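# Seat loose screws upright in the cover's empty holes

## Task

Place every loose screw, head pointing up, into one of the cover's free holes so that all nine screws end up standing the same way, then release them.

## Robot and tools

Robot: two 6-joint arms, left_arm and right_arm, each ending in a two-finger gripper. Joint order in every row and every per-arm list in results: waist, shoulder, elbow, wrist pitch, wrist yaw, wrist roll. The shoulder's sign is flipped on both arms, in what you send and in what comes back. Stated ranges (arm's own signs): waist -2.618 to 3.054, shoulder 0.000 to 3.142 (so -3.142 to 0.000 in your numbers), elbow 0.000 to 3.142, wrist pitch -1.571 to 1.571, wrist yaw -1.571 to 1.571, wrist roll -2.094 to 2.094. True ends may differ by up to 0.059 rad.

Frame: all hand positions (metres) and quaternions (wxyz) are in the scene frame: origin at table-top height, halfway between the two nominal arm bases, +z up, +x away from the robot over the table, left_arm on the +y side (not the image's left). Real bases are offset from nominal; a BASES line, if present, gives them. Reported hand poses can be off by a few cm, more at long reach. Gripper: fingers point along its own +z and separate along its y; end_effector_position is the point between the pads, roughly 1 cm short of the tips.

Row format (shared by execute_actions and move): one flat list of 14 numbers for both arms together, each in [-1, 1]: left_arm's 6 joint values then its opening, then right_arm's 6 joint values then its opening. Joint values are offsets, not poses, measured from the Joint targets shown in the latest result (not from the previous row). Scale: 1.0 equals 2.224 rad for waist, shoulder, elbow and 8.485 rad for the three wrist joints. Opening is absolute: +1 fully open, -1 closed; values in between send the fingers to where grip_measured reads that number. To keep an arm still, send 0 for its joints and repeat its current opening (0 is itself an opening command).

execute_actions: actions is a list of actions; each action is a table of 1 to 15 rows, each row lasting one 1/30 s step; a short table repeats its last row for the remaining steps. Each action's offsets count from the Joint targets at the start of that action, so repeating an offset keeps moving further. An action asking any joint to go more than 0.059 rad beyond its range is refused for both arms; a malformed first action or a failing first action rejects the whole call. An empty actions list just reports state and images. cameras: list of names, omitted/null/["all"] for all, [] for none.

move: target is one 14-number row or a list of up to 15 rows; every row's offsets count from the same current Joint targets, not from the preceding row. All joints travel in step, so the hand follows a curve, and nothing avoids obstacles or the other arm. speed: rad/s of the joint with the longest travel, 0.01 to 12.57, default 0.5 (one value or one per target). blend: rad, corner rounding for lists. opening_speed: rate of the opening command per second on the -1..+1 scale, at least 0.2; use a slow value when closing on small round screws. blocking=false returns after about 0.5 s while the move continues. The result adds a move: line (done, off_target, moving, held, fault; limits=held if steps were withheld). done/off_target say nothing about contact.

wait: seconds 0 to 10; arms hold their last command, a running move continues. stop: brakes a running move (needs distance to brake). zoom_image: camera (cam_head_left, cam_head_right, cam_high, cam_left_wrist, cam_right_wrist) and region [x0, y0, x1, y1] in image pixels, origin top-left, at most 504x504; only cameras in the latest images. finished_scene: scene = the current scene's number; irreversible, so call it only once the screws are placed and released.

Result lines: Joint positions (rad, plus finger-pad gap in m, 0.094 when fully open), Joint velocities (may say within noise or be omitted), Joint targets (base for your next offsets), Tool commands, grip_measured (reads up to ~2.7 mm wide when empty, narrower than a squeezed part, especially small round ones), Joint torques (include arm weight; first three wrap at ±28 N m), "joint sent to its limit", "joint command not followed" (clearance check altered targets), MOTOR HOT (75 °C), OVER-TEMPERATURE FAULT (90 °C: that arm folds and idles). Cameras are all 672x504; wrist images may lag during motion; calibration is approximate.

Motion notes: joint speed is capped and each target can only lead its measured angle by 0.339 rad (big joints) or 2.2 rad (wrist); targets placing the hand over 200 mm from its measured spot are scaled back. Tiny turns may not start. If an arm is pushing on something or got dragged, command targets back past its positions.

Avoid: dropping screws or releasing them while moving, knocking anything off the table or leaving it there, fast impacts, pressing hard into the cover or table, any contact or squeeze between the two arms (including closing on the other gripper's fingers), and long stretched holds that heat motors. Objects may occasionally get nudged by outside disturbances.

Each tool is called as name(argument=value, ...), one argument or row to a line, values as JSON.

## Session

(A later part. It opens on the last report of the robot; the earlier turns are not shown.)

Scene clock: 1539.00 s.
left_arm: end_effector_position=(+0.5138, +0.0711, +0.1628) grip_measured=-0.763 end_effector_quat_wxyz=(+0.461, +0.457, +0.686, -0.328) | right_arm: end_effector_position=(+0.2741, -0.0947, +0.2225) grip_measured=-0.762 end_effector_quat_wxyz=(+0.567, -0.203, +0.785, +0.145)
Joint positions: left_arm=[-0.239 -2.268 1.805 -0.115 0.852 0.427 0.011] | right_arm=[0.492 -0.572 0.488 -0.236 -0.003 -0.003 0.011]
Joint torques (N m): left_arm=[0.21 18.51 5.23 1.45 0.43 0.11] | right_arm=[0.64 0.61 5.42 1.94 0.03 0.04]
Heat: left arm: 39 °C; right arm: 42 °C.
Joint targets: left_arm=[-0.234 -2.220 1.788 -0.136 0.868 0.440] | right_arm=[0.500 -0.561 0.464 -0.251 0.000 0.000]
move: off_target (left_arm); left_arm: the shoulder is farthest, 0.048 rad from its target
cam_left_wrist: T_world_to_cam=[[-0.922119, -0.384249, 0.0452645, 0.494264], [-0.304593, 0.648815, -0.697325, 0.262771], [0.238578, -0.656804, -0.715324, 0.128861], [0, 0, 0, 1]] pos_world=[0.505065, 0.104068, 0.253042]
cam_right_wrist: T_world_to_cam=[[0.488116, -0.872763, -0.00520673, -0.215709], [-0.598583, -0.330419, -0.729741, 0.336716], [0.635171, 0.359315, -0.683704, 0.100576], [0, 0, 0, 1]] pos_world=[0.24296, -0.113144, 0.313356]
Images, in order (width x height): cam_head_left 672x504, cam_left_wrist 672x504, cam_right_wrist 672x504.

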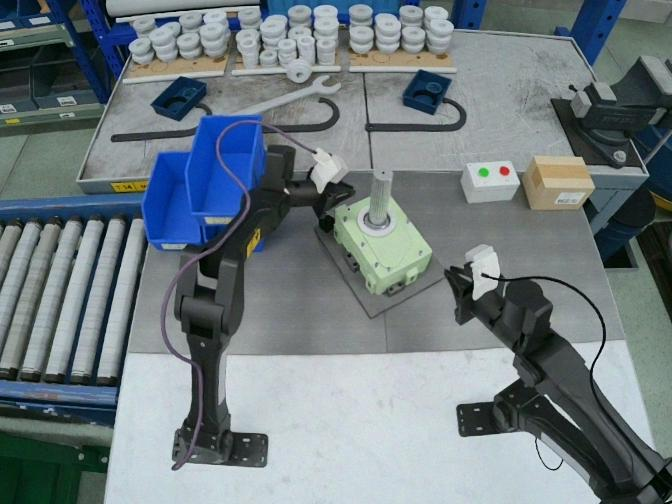

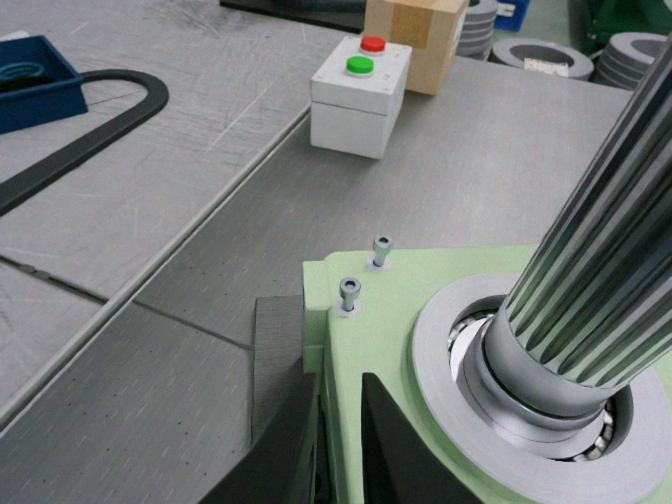

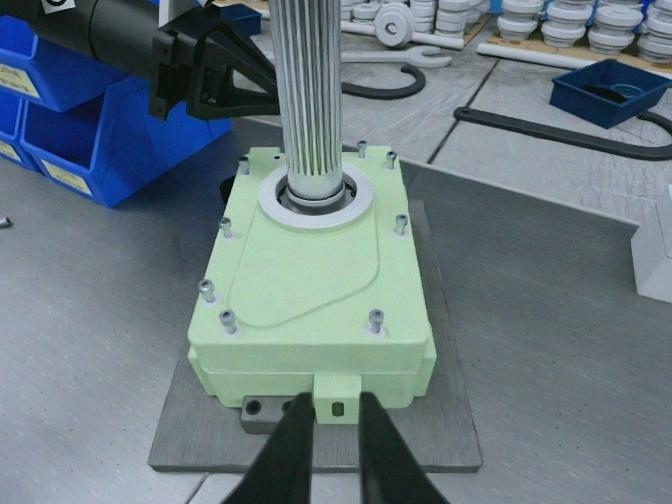

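move(
  target=[
    [0.1502,0.4137,-0.1295,-0.09,-0.0787,0,-0.76,0,0,0,0,0,0,-0.76],
    [0.1331,0.0363,0.0143,-0.1434,-0.1141,0.0397,-0.3,0,0,0,0,0,0,-0.76],
  ],
  speed=[0.4,0.5],
  cameras=["cam_left_wrist","cam_right_wrist","cam_head_left"],
)

zoom_image(
  camera="cam_right_wrist",
  region=[220, 130, 320, 180],
)

Scene clock: 1595.30 s.
left_arm: end_effector_position=(+0.3669, +0.3879, +0.0797) grip_measured=-0.303 end_effector_quat_wxyz=(-0.049, +0.355, +0.933, +0.027) | right_arm: end_effector_position=(+0.2741, -0.0947, +0.2225) grip_measured=-0.762 end_effector_quat_wxyz=(+0.567, -0.203, +0.785, +0.145)
Joint positions: left_arm=[0.068 -2.113 1.801 -1.328 -0.087 0.765 0.033] | right_arm=[0.492 -0.572 0.488 -0.236 -0.003 -0.003 0.011]
Joint torques (N m): left_arm=[-0.53 9.06 6.72 0.11 -0.22 0.12] | right_arm=[0.64 0.62 5.42 1.94 0.03 0.04]
Heat: left arm: 42 °C; right arm: 42 °C.
Joint targets: left_arm=[0.062 -2.139 1.820 -1.353 -0.100 0.777] | right_arm=[0.500 -0.561 0.464 -0.251 0.000 0.000]
move: done
cam_left_wrist: T_world_to_cam=[[-0.649355, -0.759936, -0.028903, 0.535954], [-0.662171, 0.546309, 0.512908, 0.029128], [-0.373987, 0.352199, -0.857957, 0.157181], [0, 0, 0, 1]] pos_world=[0.426096, 0.336018, 0.135405]
cam_right_wrist: T_world_to_cam=[[0.488116, -0.872763, -0.00520673, -0.215709], [-0.598583, -0.330419, -0.729741, 0.336716], [0.635171, 0.359315, -0.683704, 0.100576], [0, 0, 0, 1]] pos_world=[0.24296, -0.113144, 0.313356]
Images, in order (width x height): cam_head_left 672x504, cam_left_wrist 672x504, cam_right_wrist 672x504.

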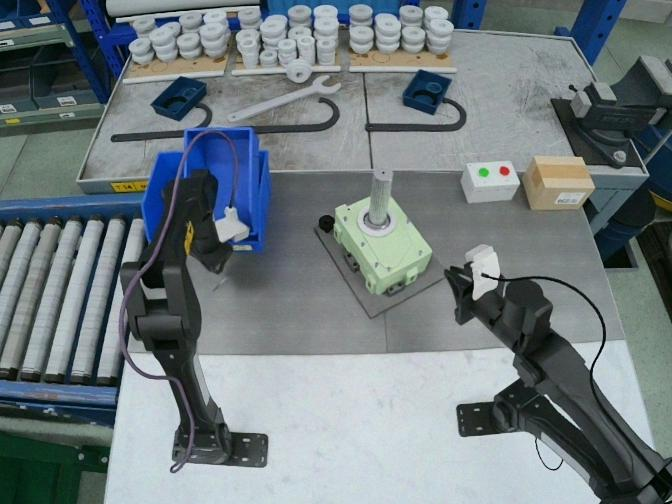

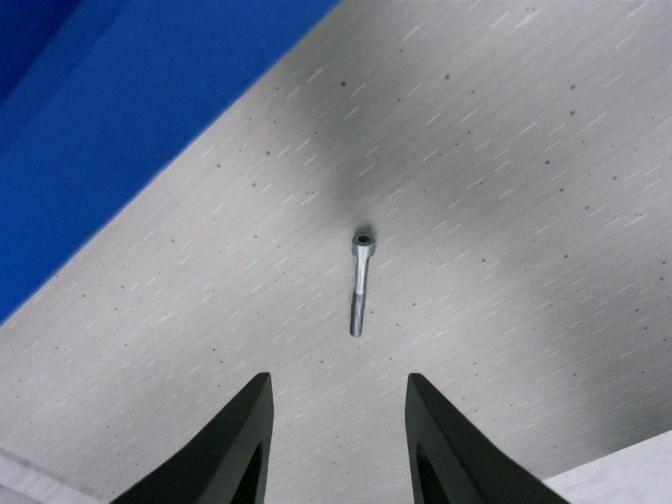

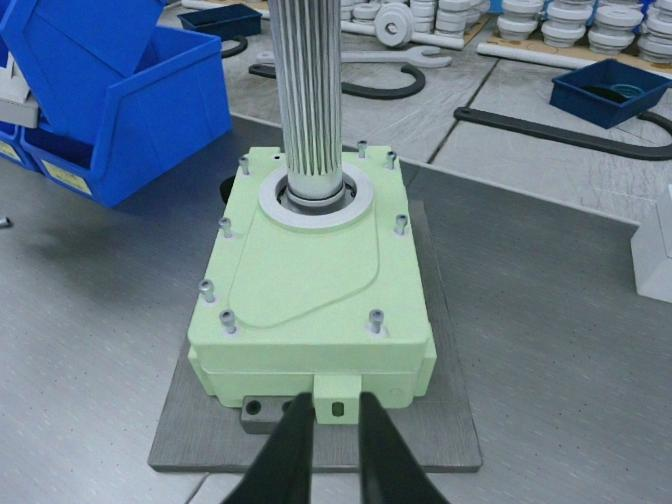

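Scaled by 5.040 from the camera's image (finer frame: 960x720).

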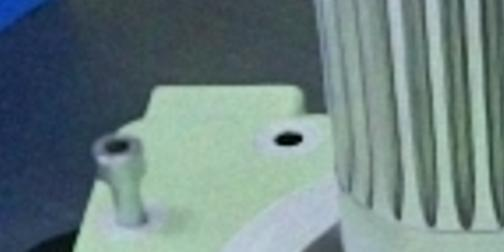

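zoom_image(
  camera="cam_head_left",
  region=[130, 100, 300, 300],
)

zoom_image(
  camera="cam_right_wrist",
  region=[0, 0, 240, 240],
)

execute_actions(
  actions=[],
  cameras=["cam_head_right","cam_high"],
)

zoom_image(
  camera="cam_head_right",
  region=[140, 100, 310, 300],
)

zoom_image(
  camera="cam_high",
  region=[280, 10, 480, 210],
)

Scaled by 2.520 from the camera's image (finer frame: 960x720).

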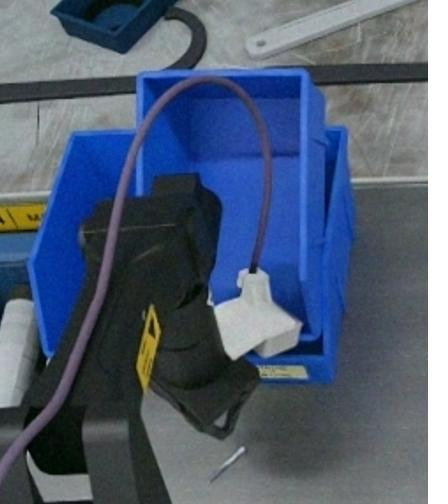

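Scaled by 2.100 from the camera's image (finer frame: 960x720).

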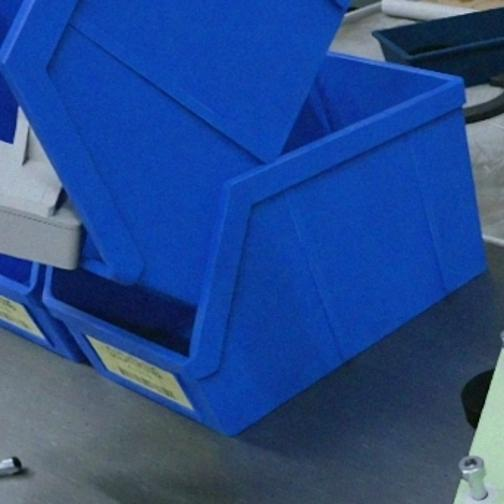

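Scene clock: 1604.30 s.
left_arm: end_effector_position=(+0.3669, +0.3879, +0.0797) grip_measured=-0.303 end_effector_quat_wxyz=(-0.049, +0.355, +0.933, +0.027) | right_arm: end_effector_position=(+0.2741, -0.0947, +0.2225) grip_measured=-0.762 end_effector_quat_wxyz=(+0.567, -0.203, +0.785, +0.145)
Joint positions: left_arm=[0.068 -2.113 1.801 -1.328 -0.087 0.765 0.033] | right_arm=[0.492 -0.572 0.488 -0.236 -0.003 -0.003 0.011]
Joint velocities: within noise
Joint torques (N m): left_arm=[-0.38 9.07 6.9 0.11 -0.21 0.09] | right_arm=[0.62 0.61 5.44 1.94 0.02 0.04]
Heat: left arm: 39 °C; right arm: 42 °C.
Joint targets: left_arm=[0.062 -2.139 1.820 -1.353 -0.100 0.777] | right_arm=[0.500 -0.561 0.464 -0.251 0.000 0.000]
Tool commands: left_gripper/opening=-0.3 right_gripper/opening=-0.76
Images, in order (width x height): cam_head_right 672x504, cam_high 672x504.

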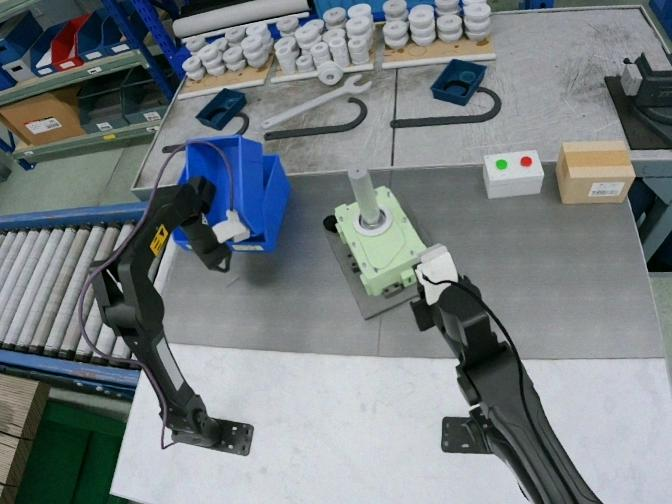

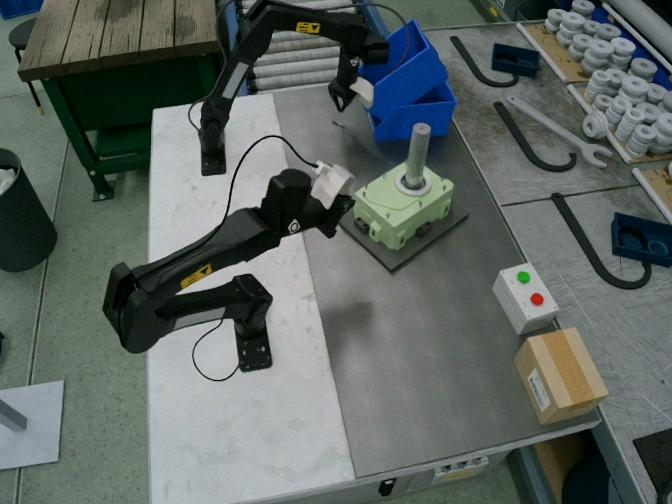

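Scaled by 2.520 from the camera's image (finer frame: 960x720).

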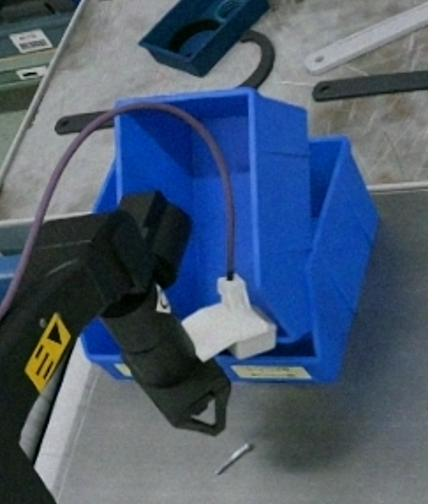

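Scaled by 2.520 from the camera's image (finer frame: 960x720).

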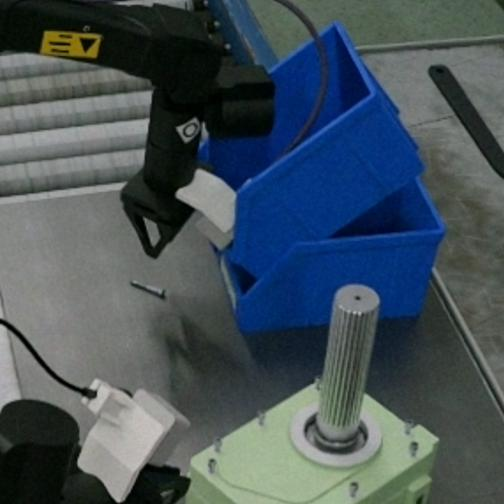

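move(
  target=[0,0.1513,-0.1822,0.0081,0,0,-0.3,0,0,0,0,0,0,-0.76],
  speed=0.15,
)

zoom_image(
  camera="cam_high",
  region=[280, 10, 480, 210],
)

zoom_image(
  camera="cam_head_left",
  region=[130, 100, 300, 300],
)

zoom_image(
  camera="cam_right_wrist",
  region=[0, 0, 240, 240],
)

Scene clock: 1620.03 s.
left_arm: end_effector_position=(+0.2798, +0.3860, +0.0862) grip_measured=-0.303 end_effector_quat_wxyz=(-0.082, +0.357, +0.930, +0.017) | right_arm: end_effector_position=(+0.2741, -0.0947, +0.2225) grip_measured=-0.762 end_effector_quat_wxyz=(+0.567, -0.203, +0.785, +0.145)
Joint positions: left_arm=[0.068 -1.836 1.429 -1.302 -0.096 0.766 0.033] | right_arm=[0.492 -0.572 0.488 -0.236 -0.003 -0.003 0.011]
Joint torques (N m): left_arm=[-0.46 11.89 4.01 0.47 -0.12 0.09] | right_arm=[0.62 0.61 5.42 1.95 0.03 0.04]
Heat: left arm: 38 °C; right arm: 42 °C.
Joint targets: left_arm=[0.062 -1.803 1.415 -1.284 -0.100 0.777] | right_arm=[0.500 -0.561 0.464 -0.251 0.000 0.000]
move: done
cam_left_wrist: T_world_to_cam=[[-0.651496, -0.758552, 0.012336, 0.47456], [-0.623365, 0.544514, 0.561177, -0.0452253], [-0.432399, 0.357915, -0.827604, 0.142455], [0, 0, 0, 1]] pos_world=[0.342579, 0.333617, 0.137422]
cam_right_wrist: T_world_to_cam=[[0.488116, -0.872763, -0.00520673, -0.215709], [-0.598583, -0.330419, -0.729741, 0.336716], [0.635171, 0.359315, -0.683704, 0.100576], [0, 0, 0, 1]] pos_world=[0.24296, -0.113144, 0.313356]

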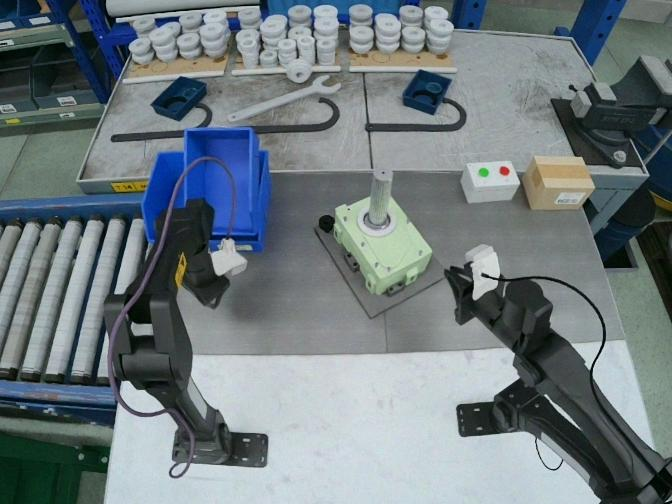

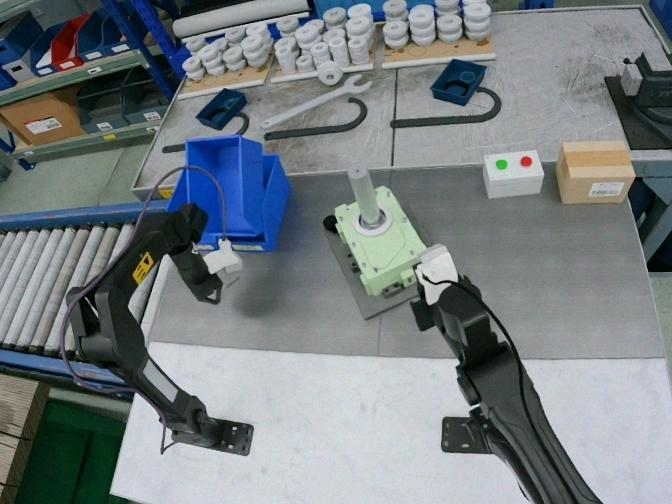

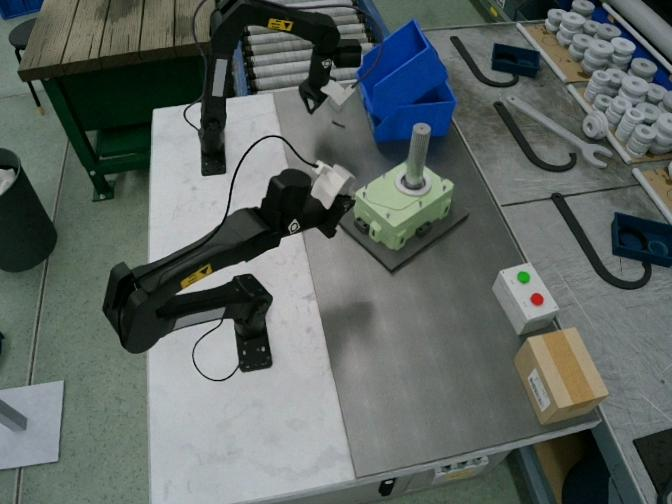

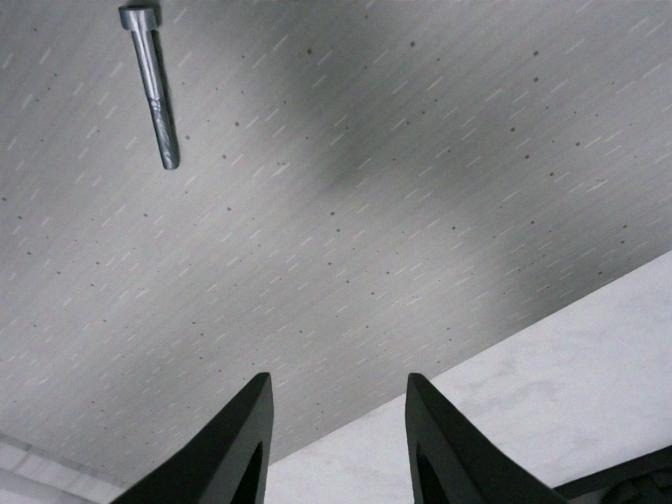

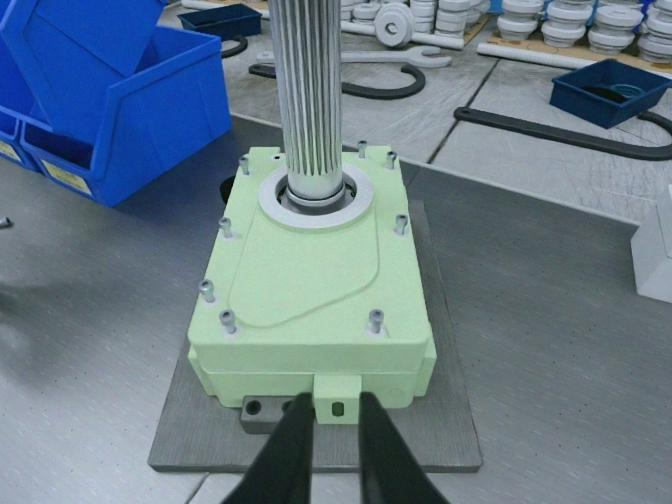

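Scaled by 2.520 from the camera's image (finer frame: 960x720).

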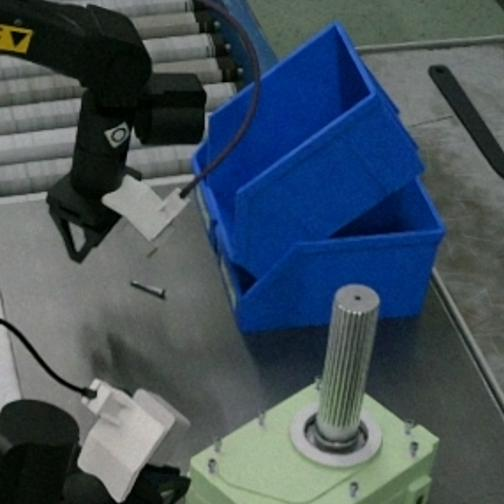

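Scaled by 2.520 from the camera's image (finer frame: 960x720).

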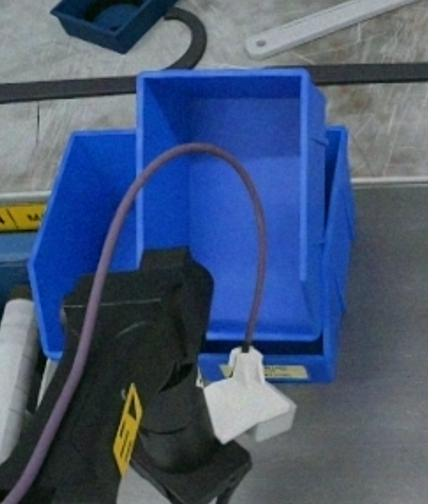

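Scaled by 2.100 from the camera's image (finer frame: 960x720).

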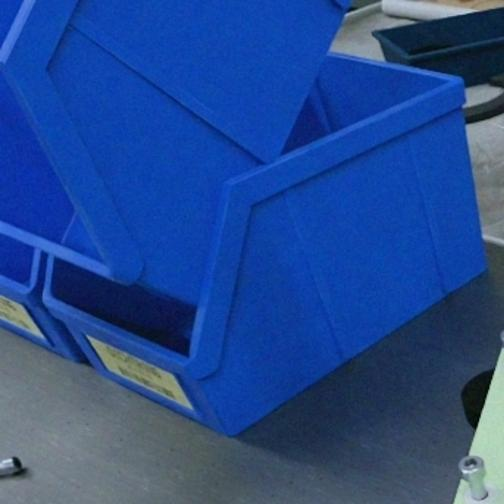

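move(
  target=[
    [-0.0124,0,0,0.0062,-0.0042,0.0576,-0.2,0,0,0,0,0,0,-0.76],
    [-0.0124,-0.1139,0.117,0.0062,-0.0042,0.0576,-0.2,0,0,0,0,0,0,-0.76],
  ],
  speed=[0.4,0.2],
)

zoom_image(
  camera="cam_high",
  region=[280, 10, 480, 210],
)

zoom_image(
  camera="cam_head_left",
  region=[130, 100, 300, 300],
)

Scene clock: 1678.30 s.
left_arm: end_effector_position=(+0.3506, +0.3850, +0.0730) grip_measured=-0.203 end_effector_quat_wxyz=(-0.061, +0.582, +0.810, +0.038) | right_arm: end_effector_position=(+0.2741, -0.0947, +0.2225) grip_measured=-0.762 end_effector_quat_wxyz=(+0.567, -0.203, +0.785, +0.145)
Joint positions: left_arm=[0.04 -2.03 1.648 -1.241 -0.134 1.255 0.037] | right_arm=[0.492 -0.572 0.488 -0.236 -0.003 -0.003 0.011]
Joint torques (N m): left_arm=[-0.35 8.32 7.36 0.5 -0.15 0.09] | right_arm=[0.62 0.62 5.42 1.95 0.03 0.04]
Heat: left arm: 39 °C; right arm: 42 °C.
Joint targets: left_arm=[0.035 -2.056 1.675 -1.232 -0.136 1.266] | right_arm=[0.500 -0.561 0.464 -0.251 0.000 0.000]
move: done
cam_left_wrist: T_world_to_cam=[[-0.940555, -0.339596, -0.00561118, 0.46147], [-0.288285, 0.789489, 0.541847, -0.2035], [-0.179579, 0.511255, -0.840458, 0.0157072], [0, 0, 0, 1]] pos_world=[0.378192, 0.309344, 0.126056]
cam_right_wrist: T_world_to_cam=[[0.488116, -0.872763, -0.00520673, -0.215709], [-0.598583, -0.330419, -0.729741, 0.336716], [0.635171, 0.359315, -0.683704, 0.100576], [0, 0, 0, 1]] pos_world=[0.24296, -0.113144, 0.313356]

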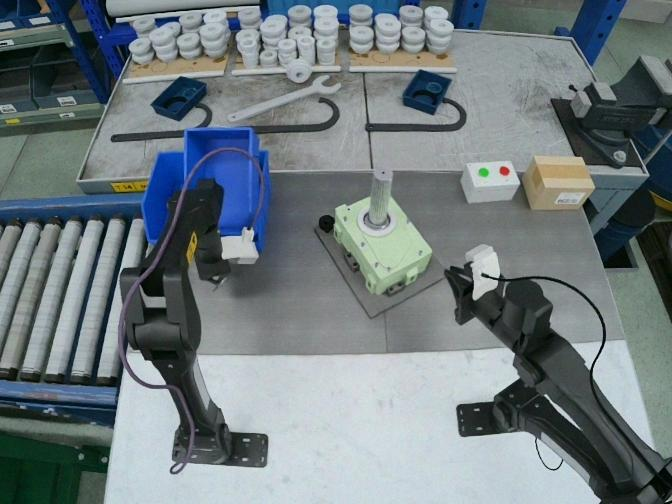

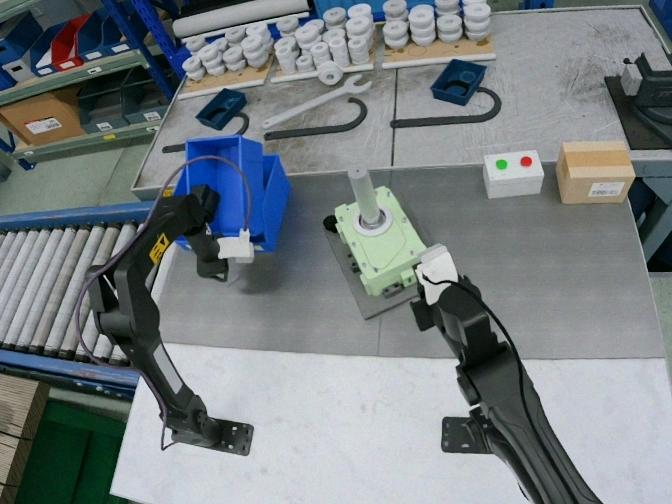

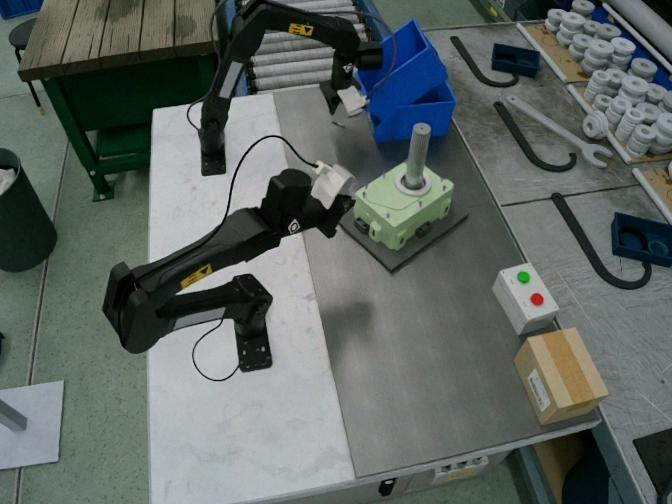

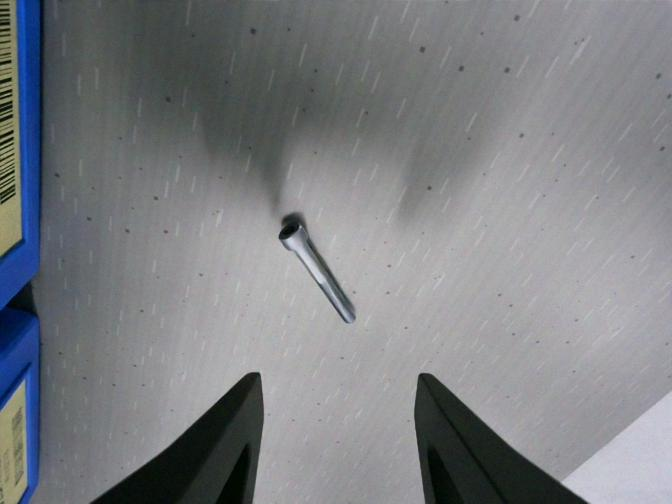

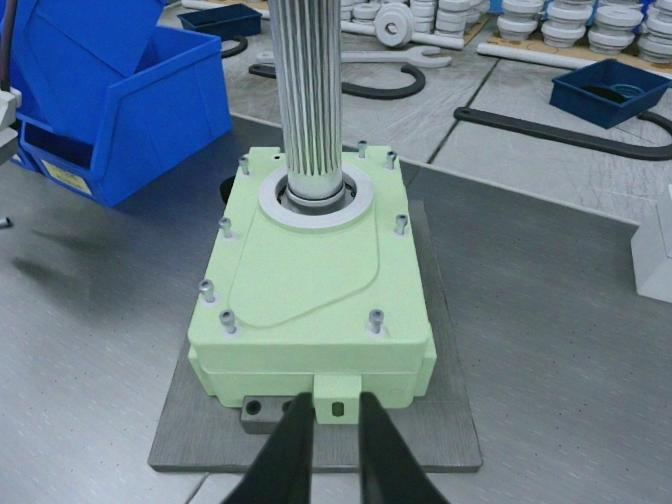

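Scaled by 2.520 from the camera's image (finer frame: 960x720).

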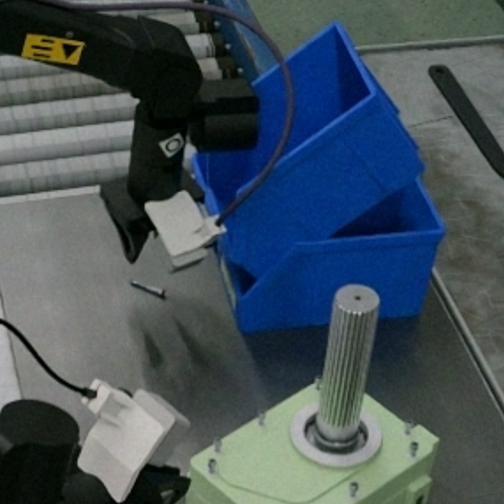

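Scaled by 2.520 from the camera's image (finer frame: 960x720).

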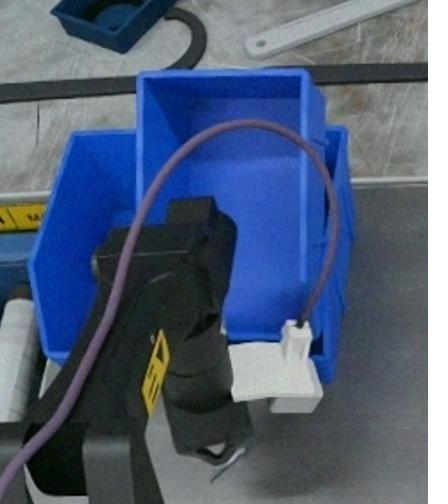

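move(
  target=[0,-0.0229,-0.0441,0.0136,0,0,-0.2,0,0,0,0,0,0,-0.76],
  speed=0.12,
  cameras=["cam_left_wrist","cam_head_left","cam_high"],
)

zoom_image(
  camera="cam_high",
  region=[280, 10, 480, 210],
)

Scene clock: 1700.17 s.
left_arm: end_effector_position=(+0.3573, +0.3851, +0.0397) grip_measured=-0.203 end_effector_quat_wxyz=(-0.060, +0.582, +0.810, +0.039) | right_arm: end_effector_position=(+0.2741, -0.0947, +0.2225) grip_measured=-0.762 end_effector_quat_wxyz=(+0.567, -0.203, +0.785, +0.145)
Joint positions: left_arm=[0.04 -2.081 1.59 -1.131 -0.134 1.255 0.037] | right_arm=[0.492 -0.572 0.488 -0.236 -0.003 -0.003 0.011]
Joint torques (N m): left_arm=[-0.44 8.65 4.1 0.52 -0.11 0.05] | right_arm=[0.62 0.61 5.42 1.95 0.03 0.04]
Heat: left arm: 38 °C; right arm: 42 °C.
Joint targets: left_arm=[0.035 -2.107 1.577 -1.116 -0.136 1.266] | right_arm=[0.500 -0.561 0.464 -0.251 0.000 0.000]
move: done
cam_left_wrist: T_world_to_cam=[[-0.940565, -0.339554, -0.00636766, 0.467586], [-0.288692, 0.789522, 0.541583, -0.183516], [-0.178869, 0.511232, -0.840623, -0.0113121], [0, 0, 0, 1]] pos_world=[0.384792, 0.309444, 0.0928572]
Images, in order (width x height): cam_head_left 672x504, cam_high 672x504, cam_left_wrist 672x504.

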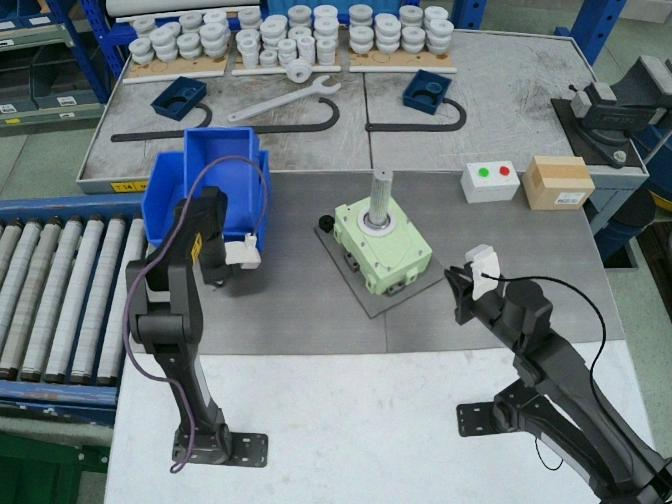

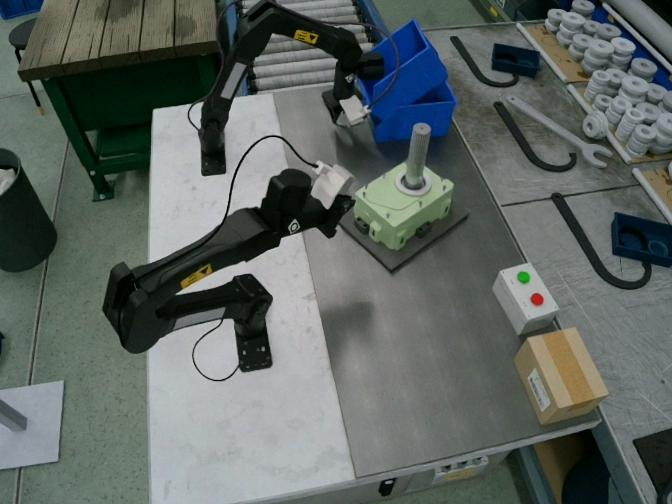

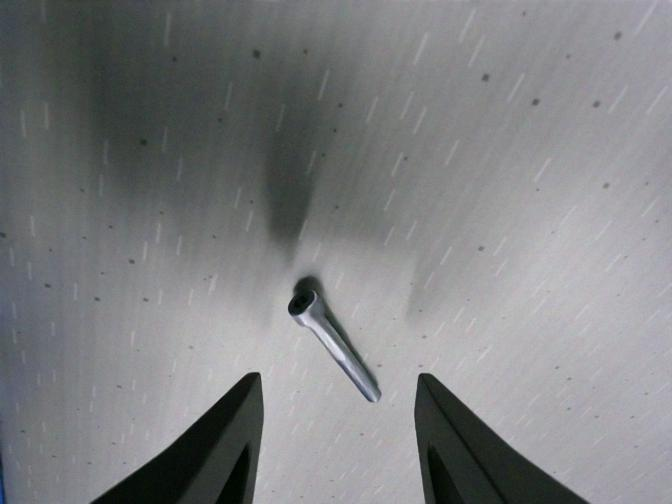

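Scaled by 2.520 from the camera's image (finer frame: 960x720).

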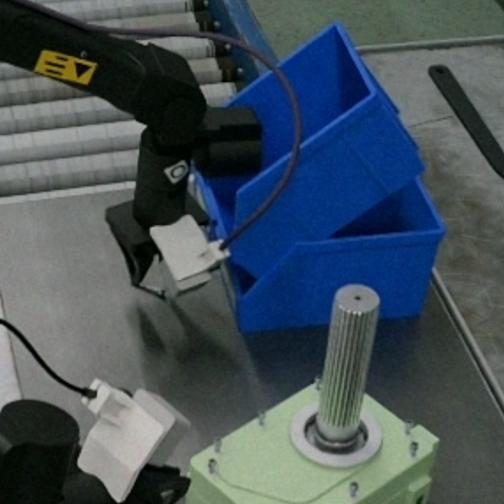

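move(
  target=[0,-0.0148,-0.0094,0.0067,0,0,-0.2,0,0,0,0,0,0,-0.76],
  speed=0.08,
  cameras=["cam_left_wrist","cam_head_left","cam_high"],
)

zoom_image(
  camera="cam_high",
  region=[280, 10, 480, 210],
)

Scene clock: 1712.93 s.
left_arm: end_effector_position=(+0.3621, +0.3853, +0.0231) grip_measured=-0.203 end_effector_quat_wxyz=(-0.058, +0.582, +0.810, +0.040) | right_arm: end_effector_position=(+0.2741, -0.0947, +0.2225) grip_measured=-0.762 end_effector_quat_wxyz=(+0.567, -0.203, +0.785, +0.145)
Joint positions: left_arm=[0.04 -2.112 1.569 -1.074 -0.134 1.255 0.037] | right_arm=[0.492 -0.572 0.488 -0.236 -0.003 -0.003 0.011]
Joint torques (N m): left_arm=[-0.58 8.7 3.99 0.55 -0.13 0.09] | right_arm=[0.62 0.62 5.44 1.95 0.03 0.04]
Heat: left arm: 38 °C; right arm: 42 °C.
Joint targets: left_arm=[0.035 -2.140 1.556 -1.060 -0.136 1.266] | right_arm=[0.500 -0.561 0.464 -0.251 0.000 0.000]
move: done
cam_left_wrist: T_world_to_cam=[[-0.940641, -0.33922, -0.0111681, 0.47204], [-0.291076, 0.789342, 0.540568, -0.172246], [-0.174556, 0.511732, -0.841226, -0.0262961], [0, 0, 0, 1]] pos_world=[0.389293, 0.309543, 0.0762617]
Images, in order (width x height): cam_head_left 672x504, cam_high 672x504, cam_left_wrist 672x504.

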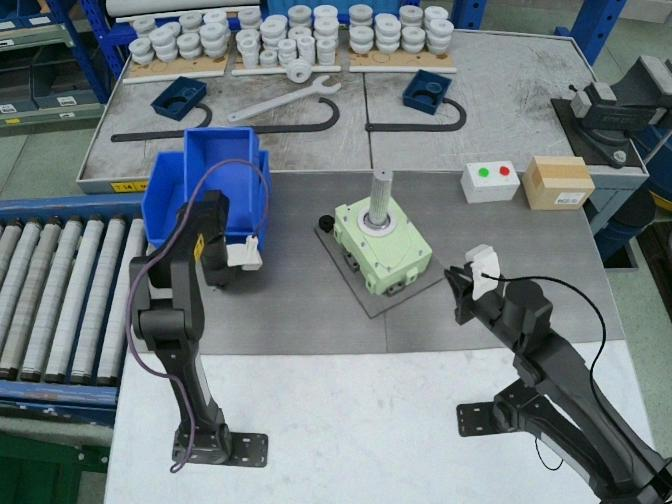

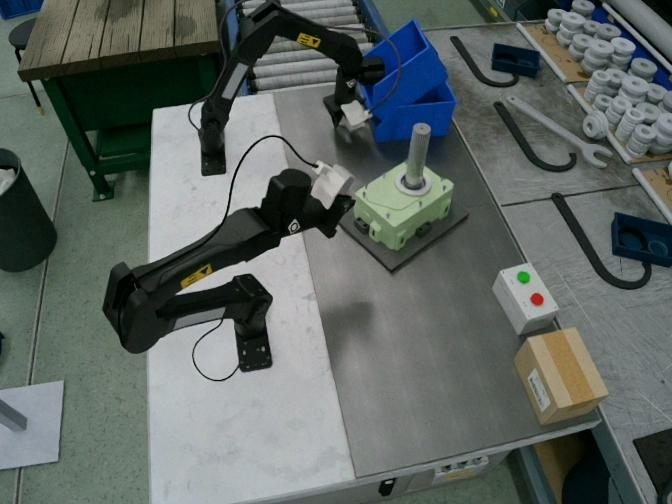

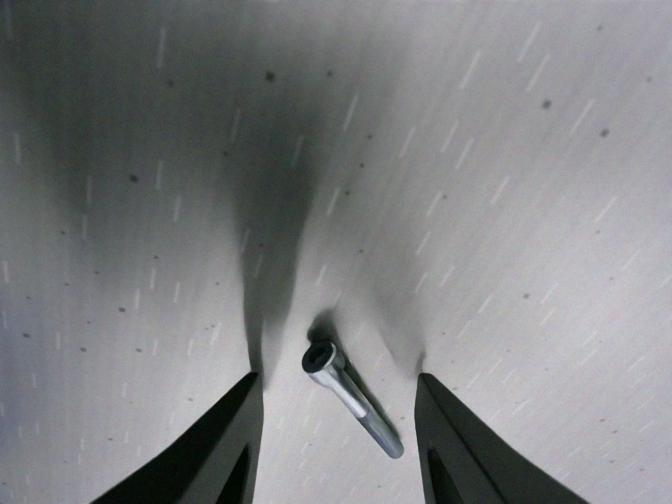

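Scaled by 2.520 from the camera's image (finer frame: 960x720).

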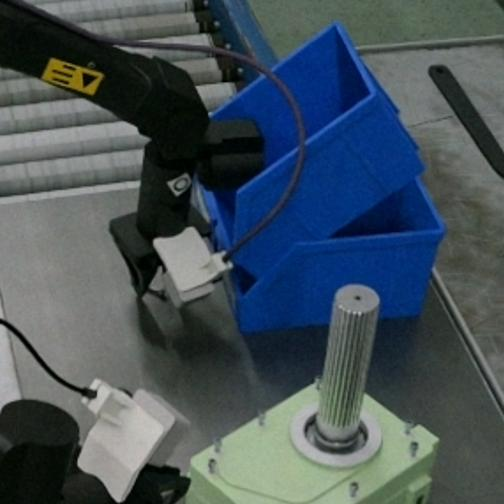

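move(
  target=[0,-0.0008,0,0,0,0,-0.72,0,0,0,0,0,0,-0.76],
  speed=0.08,
  opening_speed=0.4,
  cameras=["cam_left_wrist"],
)

zoom_image(
  camera="cam_left_wrist",
  region=[240, 290, 440, 490],
)

Scene clock: 1724.67 s.
left_arm: end_effector_position=(+0.3623, +0.3853, +0.0230) grip_measured=-0.717 end_effector_quat_wxyz=(-0.058, +0.582, +0.810, +0.041) | right_arm: end_effector_position=(+0.2741, -0.0947, +0.2225) grip_measured=-0.762 end_effector_quat_wxyz=(+0.567, -0.203, +0.785, +0.145)
Joint positions: left_arm=[0.04 -2.112 1.569 -1.073 -0.134 1.255 0.013] | right_arm=[0.492 -0.572 0.488 -0.236 -0.003 -0.003 0.011]
Joint torques (N m): left_arm=[-0.62 8.58 4.03 0.51 -0.12 0.08] | right_arm=[0.62 0.61 5.42 1.95 0.02 0.04]
Heat: left arm: 37 °C; right arm: 42 °C.
Joint targets: left_arm=[0.035 -2.142 1.556 -1.059 -0.136 1.266] | right_arm=[0.500 -0.561 0.464 -0.251 0.000 0.000]
move: done
cam_left_wrist: T_world_to_cam=[[-0.940624, -0.339231, -0.0121854, 0.472303], [-0.291671, 0.789341, 0.540249, -0.171932], [-0.173651, 0.511725, -0.841417, -0.0265964], [0, 0, 0, 1]] pos_world=[0.389494, 0.309543, 0.0762628]

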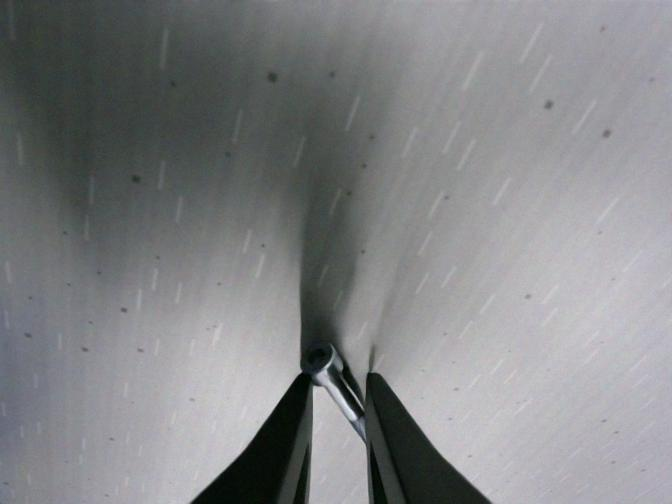

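Scaled by 2.520 from the camera's image (finer frame: 960x720).

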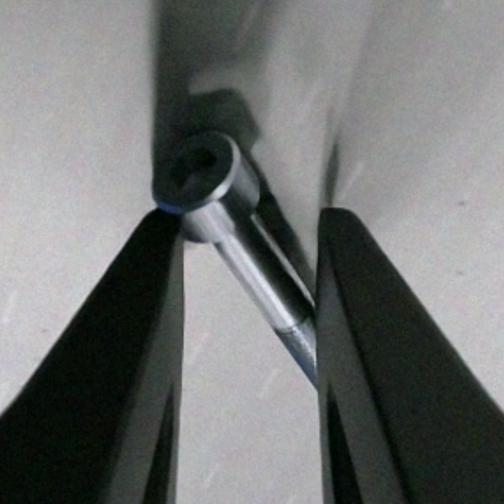

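move(
  target=[
    [0,0,0,0,0,0,-0.4,0,0,0,0,0,0,-0.76],
    [0.0112,0,0,0,0,0,-0.4,0,0,0,0,0,0,-0.76],
    [0.0112,0,0,0,0,0,-0.74,0,0,0,0,0,0,-0.76],
  ],
  speed=0.08,
  opening_speed=0.4,
  cameras=["cam_left_wrist"],
)

zoom_image(
  camera="cam_left_wrist",
  region=[240, 290, 440, 490],
)

Scene clock: 1735.33 s.
left_arm: end_effector_position=(+0.3620, +0.3900, +0.0230) grip_measured=-0.737 end_effector_quat_wxyz=(-0.058, +0.579, +0.812, +0.040) | right_arm: end_effector_position=(+0.2741, -0.0947, +0.2225) grip_measured=-0.762 end_effector_quat_wxyz=(+0.567, -0.203, +0.785, +0.145)
Joint positions: left_arm=[0.052 -2.112 1.569 -1.073 -0.134 1.259 0.012] | right_arm=[0.492 -0.572 0.488 -0.236 -0.003 -0.003 0.011]
Joint torques (N m): left_arm=[0.47 8.51 3.99 0.53 -0.09 0.03] | right_arm=[0.62 0.61 5.44 1.95 0.03 0.04]
Heat: left arm: 36 °C; right arm: 42 °C.
Joint targets: left_arm=[0.060 -2.142 1.556 -1.059 -0.136 1.266] | right_arm=[0.500 -0.561 0.464 -0.251 0.000 0.000]
move: done
cam_left_wrist: T_world_to_cam=[[-0.937748, -0.347121, -0.0116797, 0.475577], [-0.298046, 0.786995, 0.540192, -0.17249], [-0.17832, 0.510045, -0.841461, -0.0267035], [0, 0, 0, 1]] pos_world=[0.389799, 0.314452, 0.0762625]

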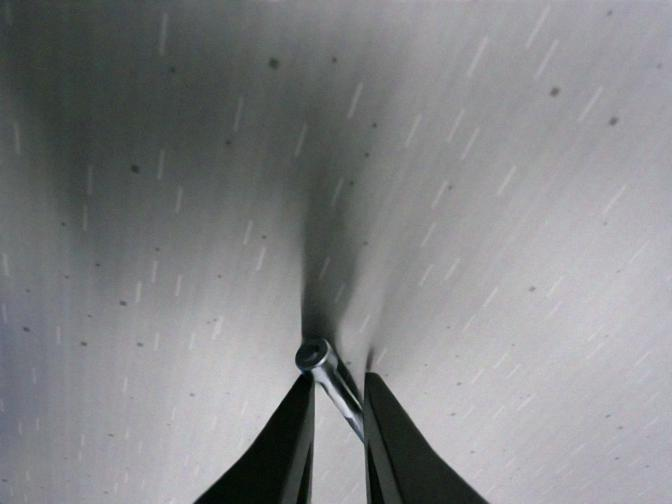

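Scaled by 2.520 from the camera's image (finer frame: 960x720).

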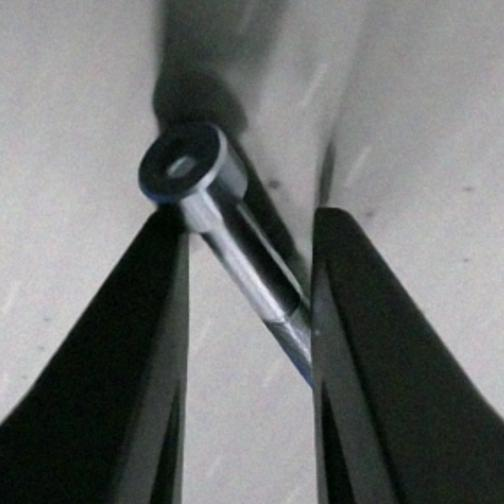

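move(
  target=[0,0,0,0,0,0,-0.84,0,0,0,0,0,0,-0.76],
  speed=0.08,
  opening_speed=0.2,
  cameras=["cam_left_wrist"],
)

zoom_image(
  camera="cam_left_wrist",
  region=[240, 290, 440, 490],
)

Scene clock: 1748.10 s.
left_arm: end_effector_position=(+0.3620, +0.3900, +0.0230) grip_measured=-0.837 end_effector_quat_wxyz=(-0.058, +0.579, +0.812, +0.040) | right_arm: end_effector_position=(+0.2741, -0.0947, +0.2225) grip_measured=-0.762 end_effector_quat_wxyz=(+0.567, -0.203, +0.785, +0.145)
Joint positions: left_arm=[0.052 -2.112 1.569 -1.073 -0.134 1.259 0.008] | right_arm=[0.492 -0.572 0.488 -0.236 -0.003 -0.003 0.011]
Joint torques (N m): left_arm=[0.42 8.65 4 0.53 -0.11 0.06] | right_arm=[0.62 0.62 5.42 1.95 0.03 0.04]
Heat: left arm: 36 °C; right arm: 42 °C.
Joint targets: left_arm=[0.060 -2.142 1.556 -1.059 -0.136 1.266] | right_arm=[0.500 -0.561 0.464 -0.251 0.000 0.000]
move: done
cam_left_wrist: T_world_to_cam=[[-0.937748, -0.347121, -0.0116797, 0.475577], [-0.298046, 0.786995, 0.540192, -0.17249], [-0.17832, 0.510045, -0.841461, -0.0267035], [0, 0, 0, 1]] pos_world=[0.389799, 0.314452, 0.0762625]

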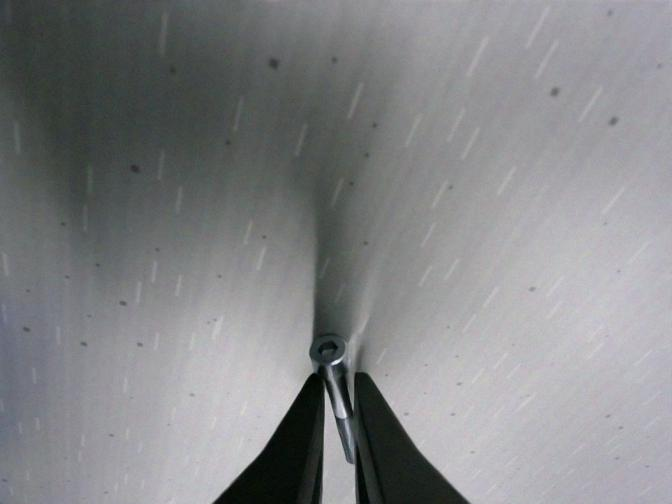

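Scaled by 2.520 from the camera's image (finer frame: 960x720).

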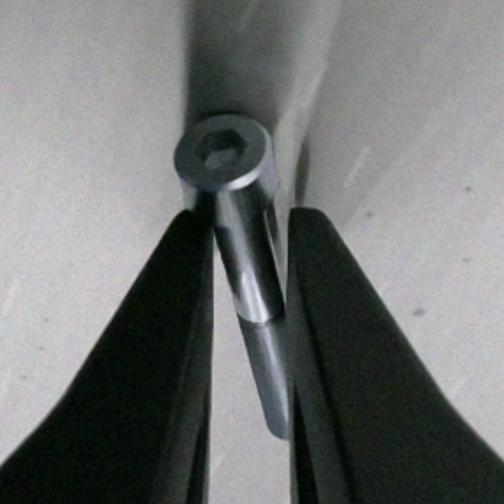

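Works well; it's rotating into line. Close fully.

move(
  target=[0,0,0,0,0,0,-1,0,0,0,0,0,0,-0.76],
  speed=0.08,
  opening_speed=0.2,
  cameras=["cam_left_wrist"],
)

zoom_image(
  camera="cam_left_wrist",
  region=[240, 290, 440, 490],
)

Scene clock: 1758.27 s.
left_arm: end_effector_position=(+0.3620, +0.3900, +0.0230) grip_measured=-0.939 end_effector_quat_wxyz=(-0.058, +0.579, +0.812, +0.040) | right_arm: end_effector_position=(+0.2741, -0.0947, +0.2225) grip_measured=-0.762 end_effector_quat_wxyz=(+0.567, -0.203, +0.785, +0.145)
Joint positions: left_arm=[0.052 -2.112 1.569 -1.073 -0.134 1.259 0.003] | right_arm=[0.492 -0.572 0.488 -0.236 -0.003 -0.003 0.011]
Joint torques (N m): left_arm=[0.51 8.66 4 0.55 -0.1 0.04] | right_arm=[0.64 0.62 5.42 1.95 0.03 0.04]
Heat: left arm: 36 °C; right arm: 42 °C.
Joint targets: left_arm=[0.060 -2.142 1.556 -1.059 -0.136 1.266] | right_arm=[0.500 -0.561 0.464 -0.251 0.000 0.000]
move: done
cam_left_wrist: T_world_to_cam=[[-0.937748, -0.347121, -0.0116797, 0.475577], [-0.298046, 0.786995, 0.540192, -0.17249], [-0.17832, 0.510045, -0.841461, -0.0267035], [0, 0, 0, 1]] pos_world=[0.389799, 0.314452, 0.0762625]

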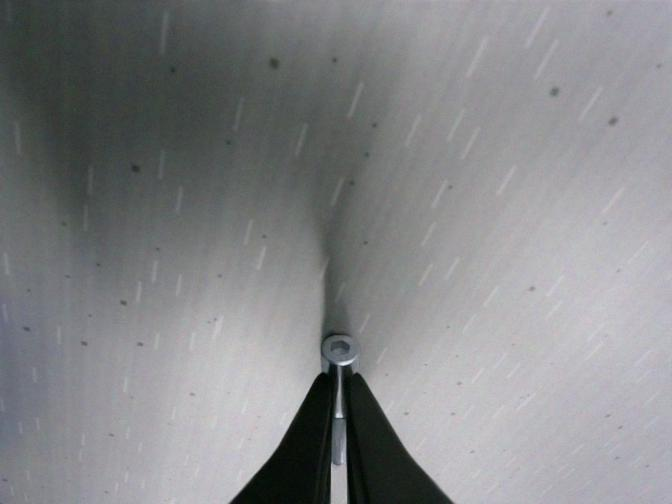

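Scaled by 2.520 from the camera's image (finer frame: 960x720).

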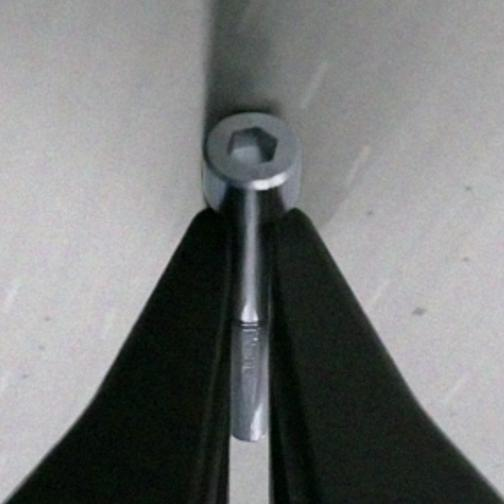

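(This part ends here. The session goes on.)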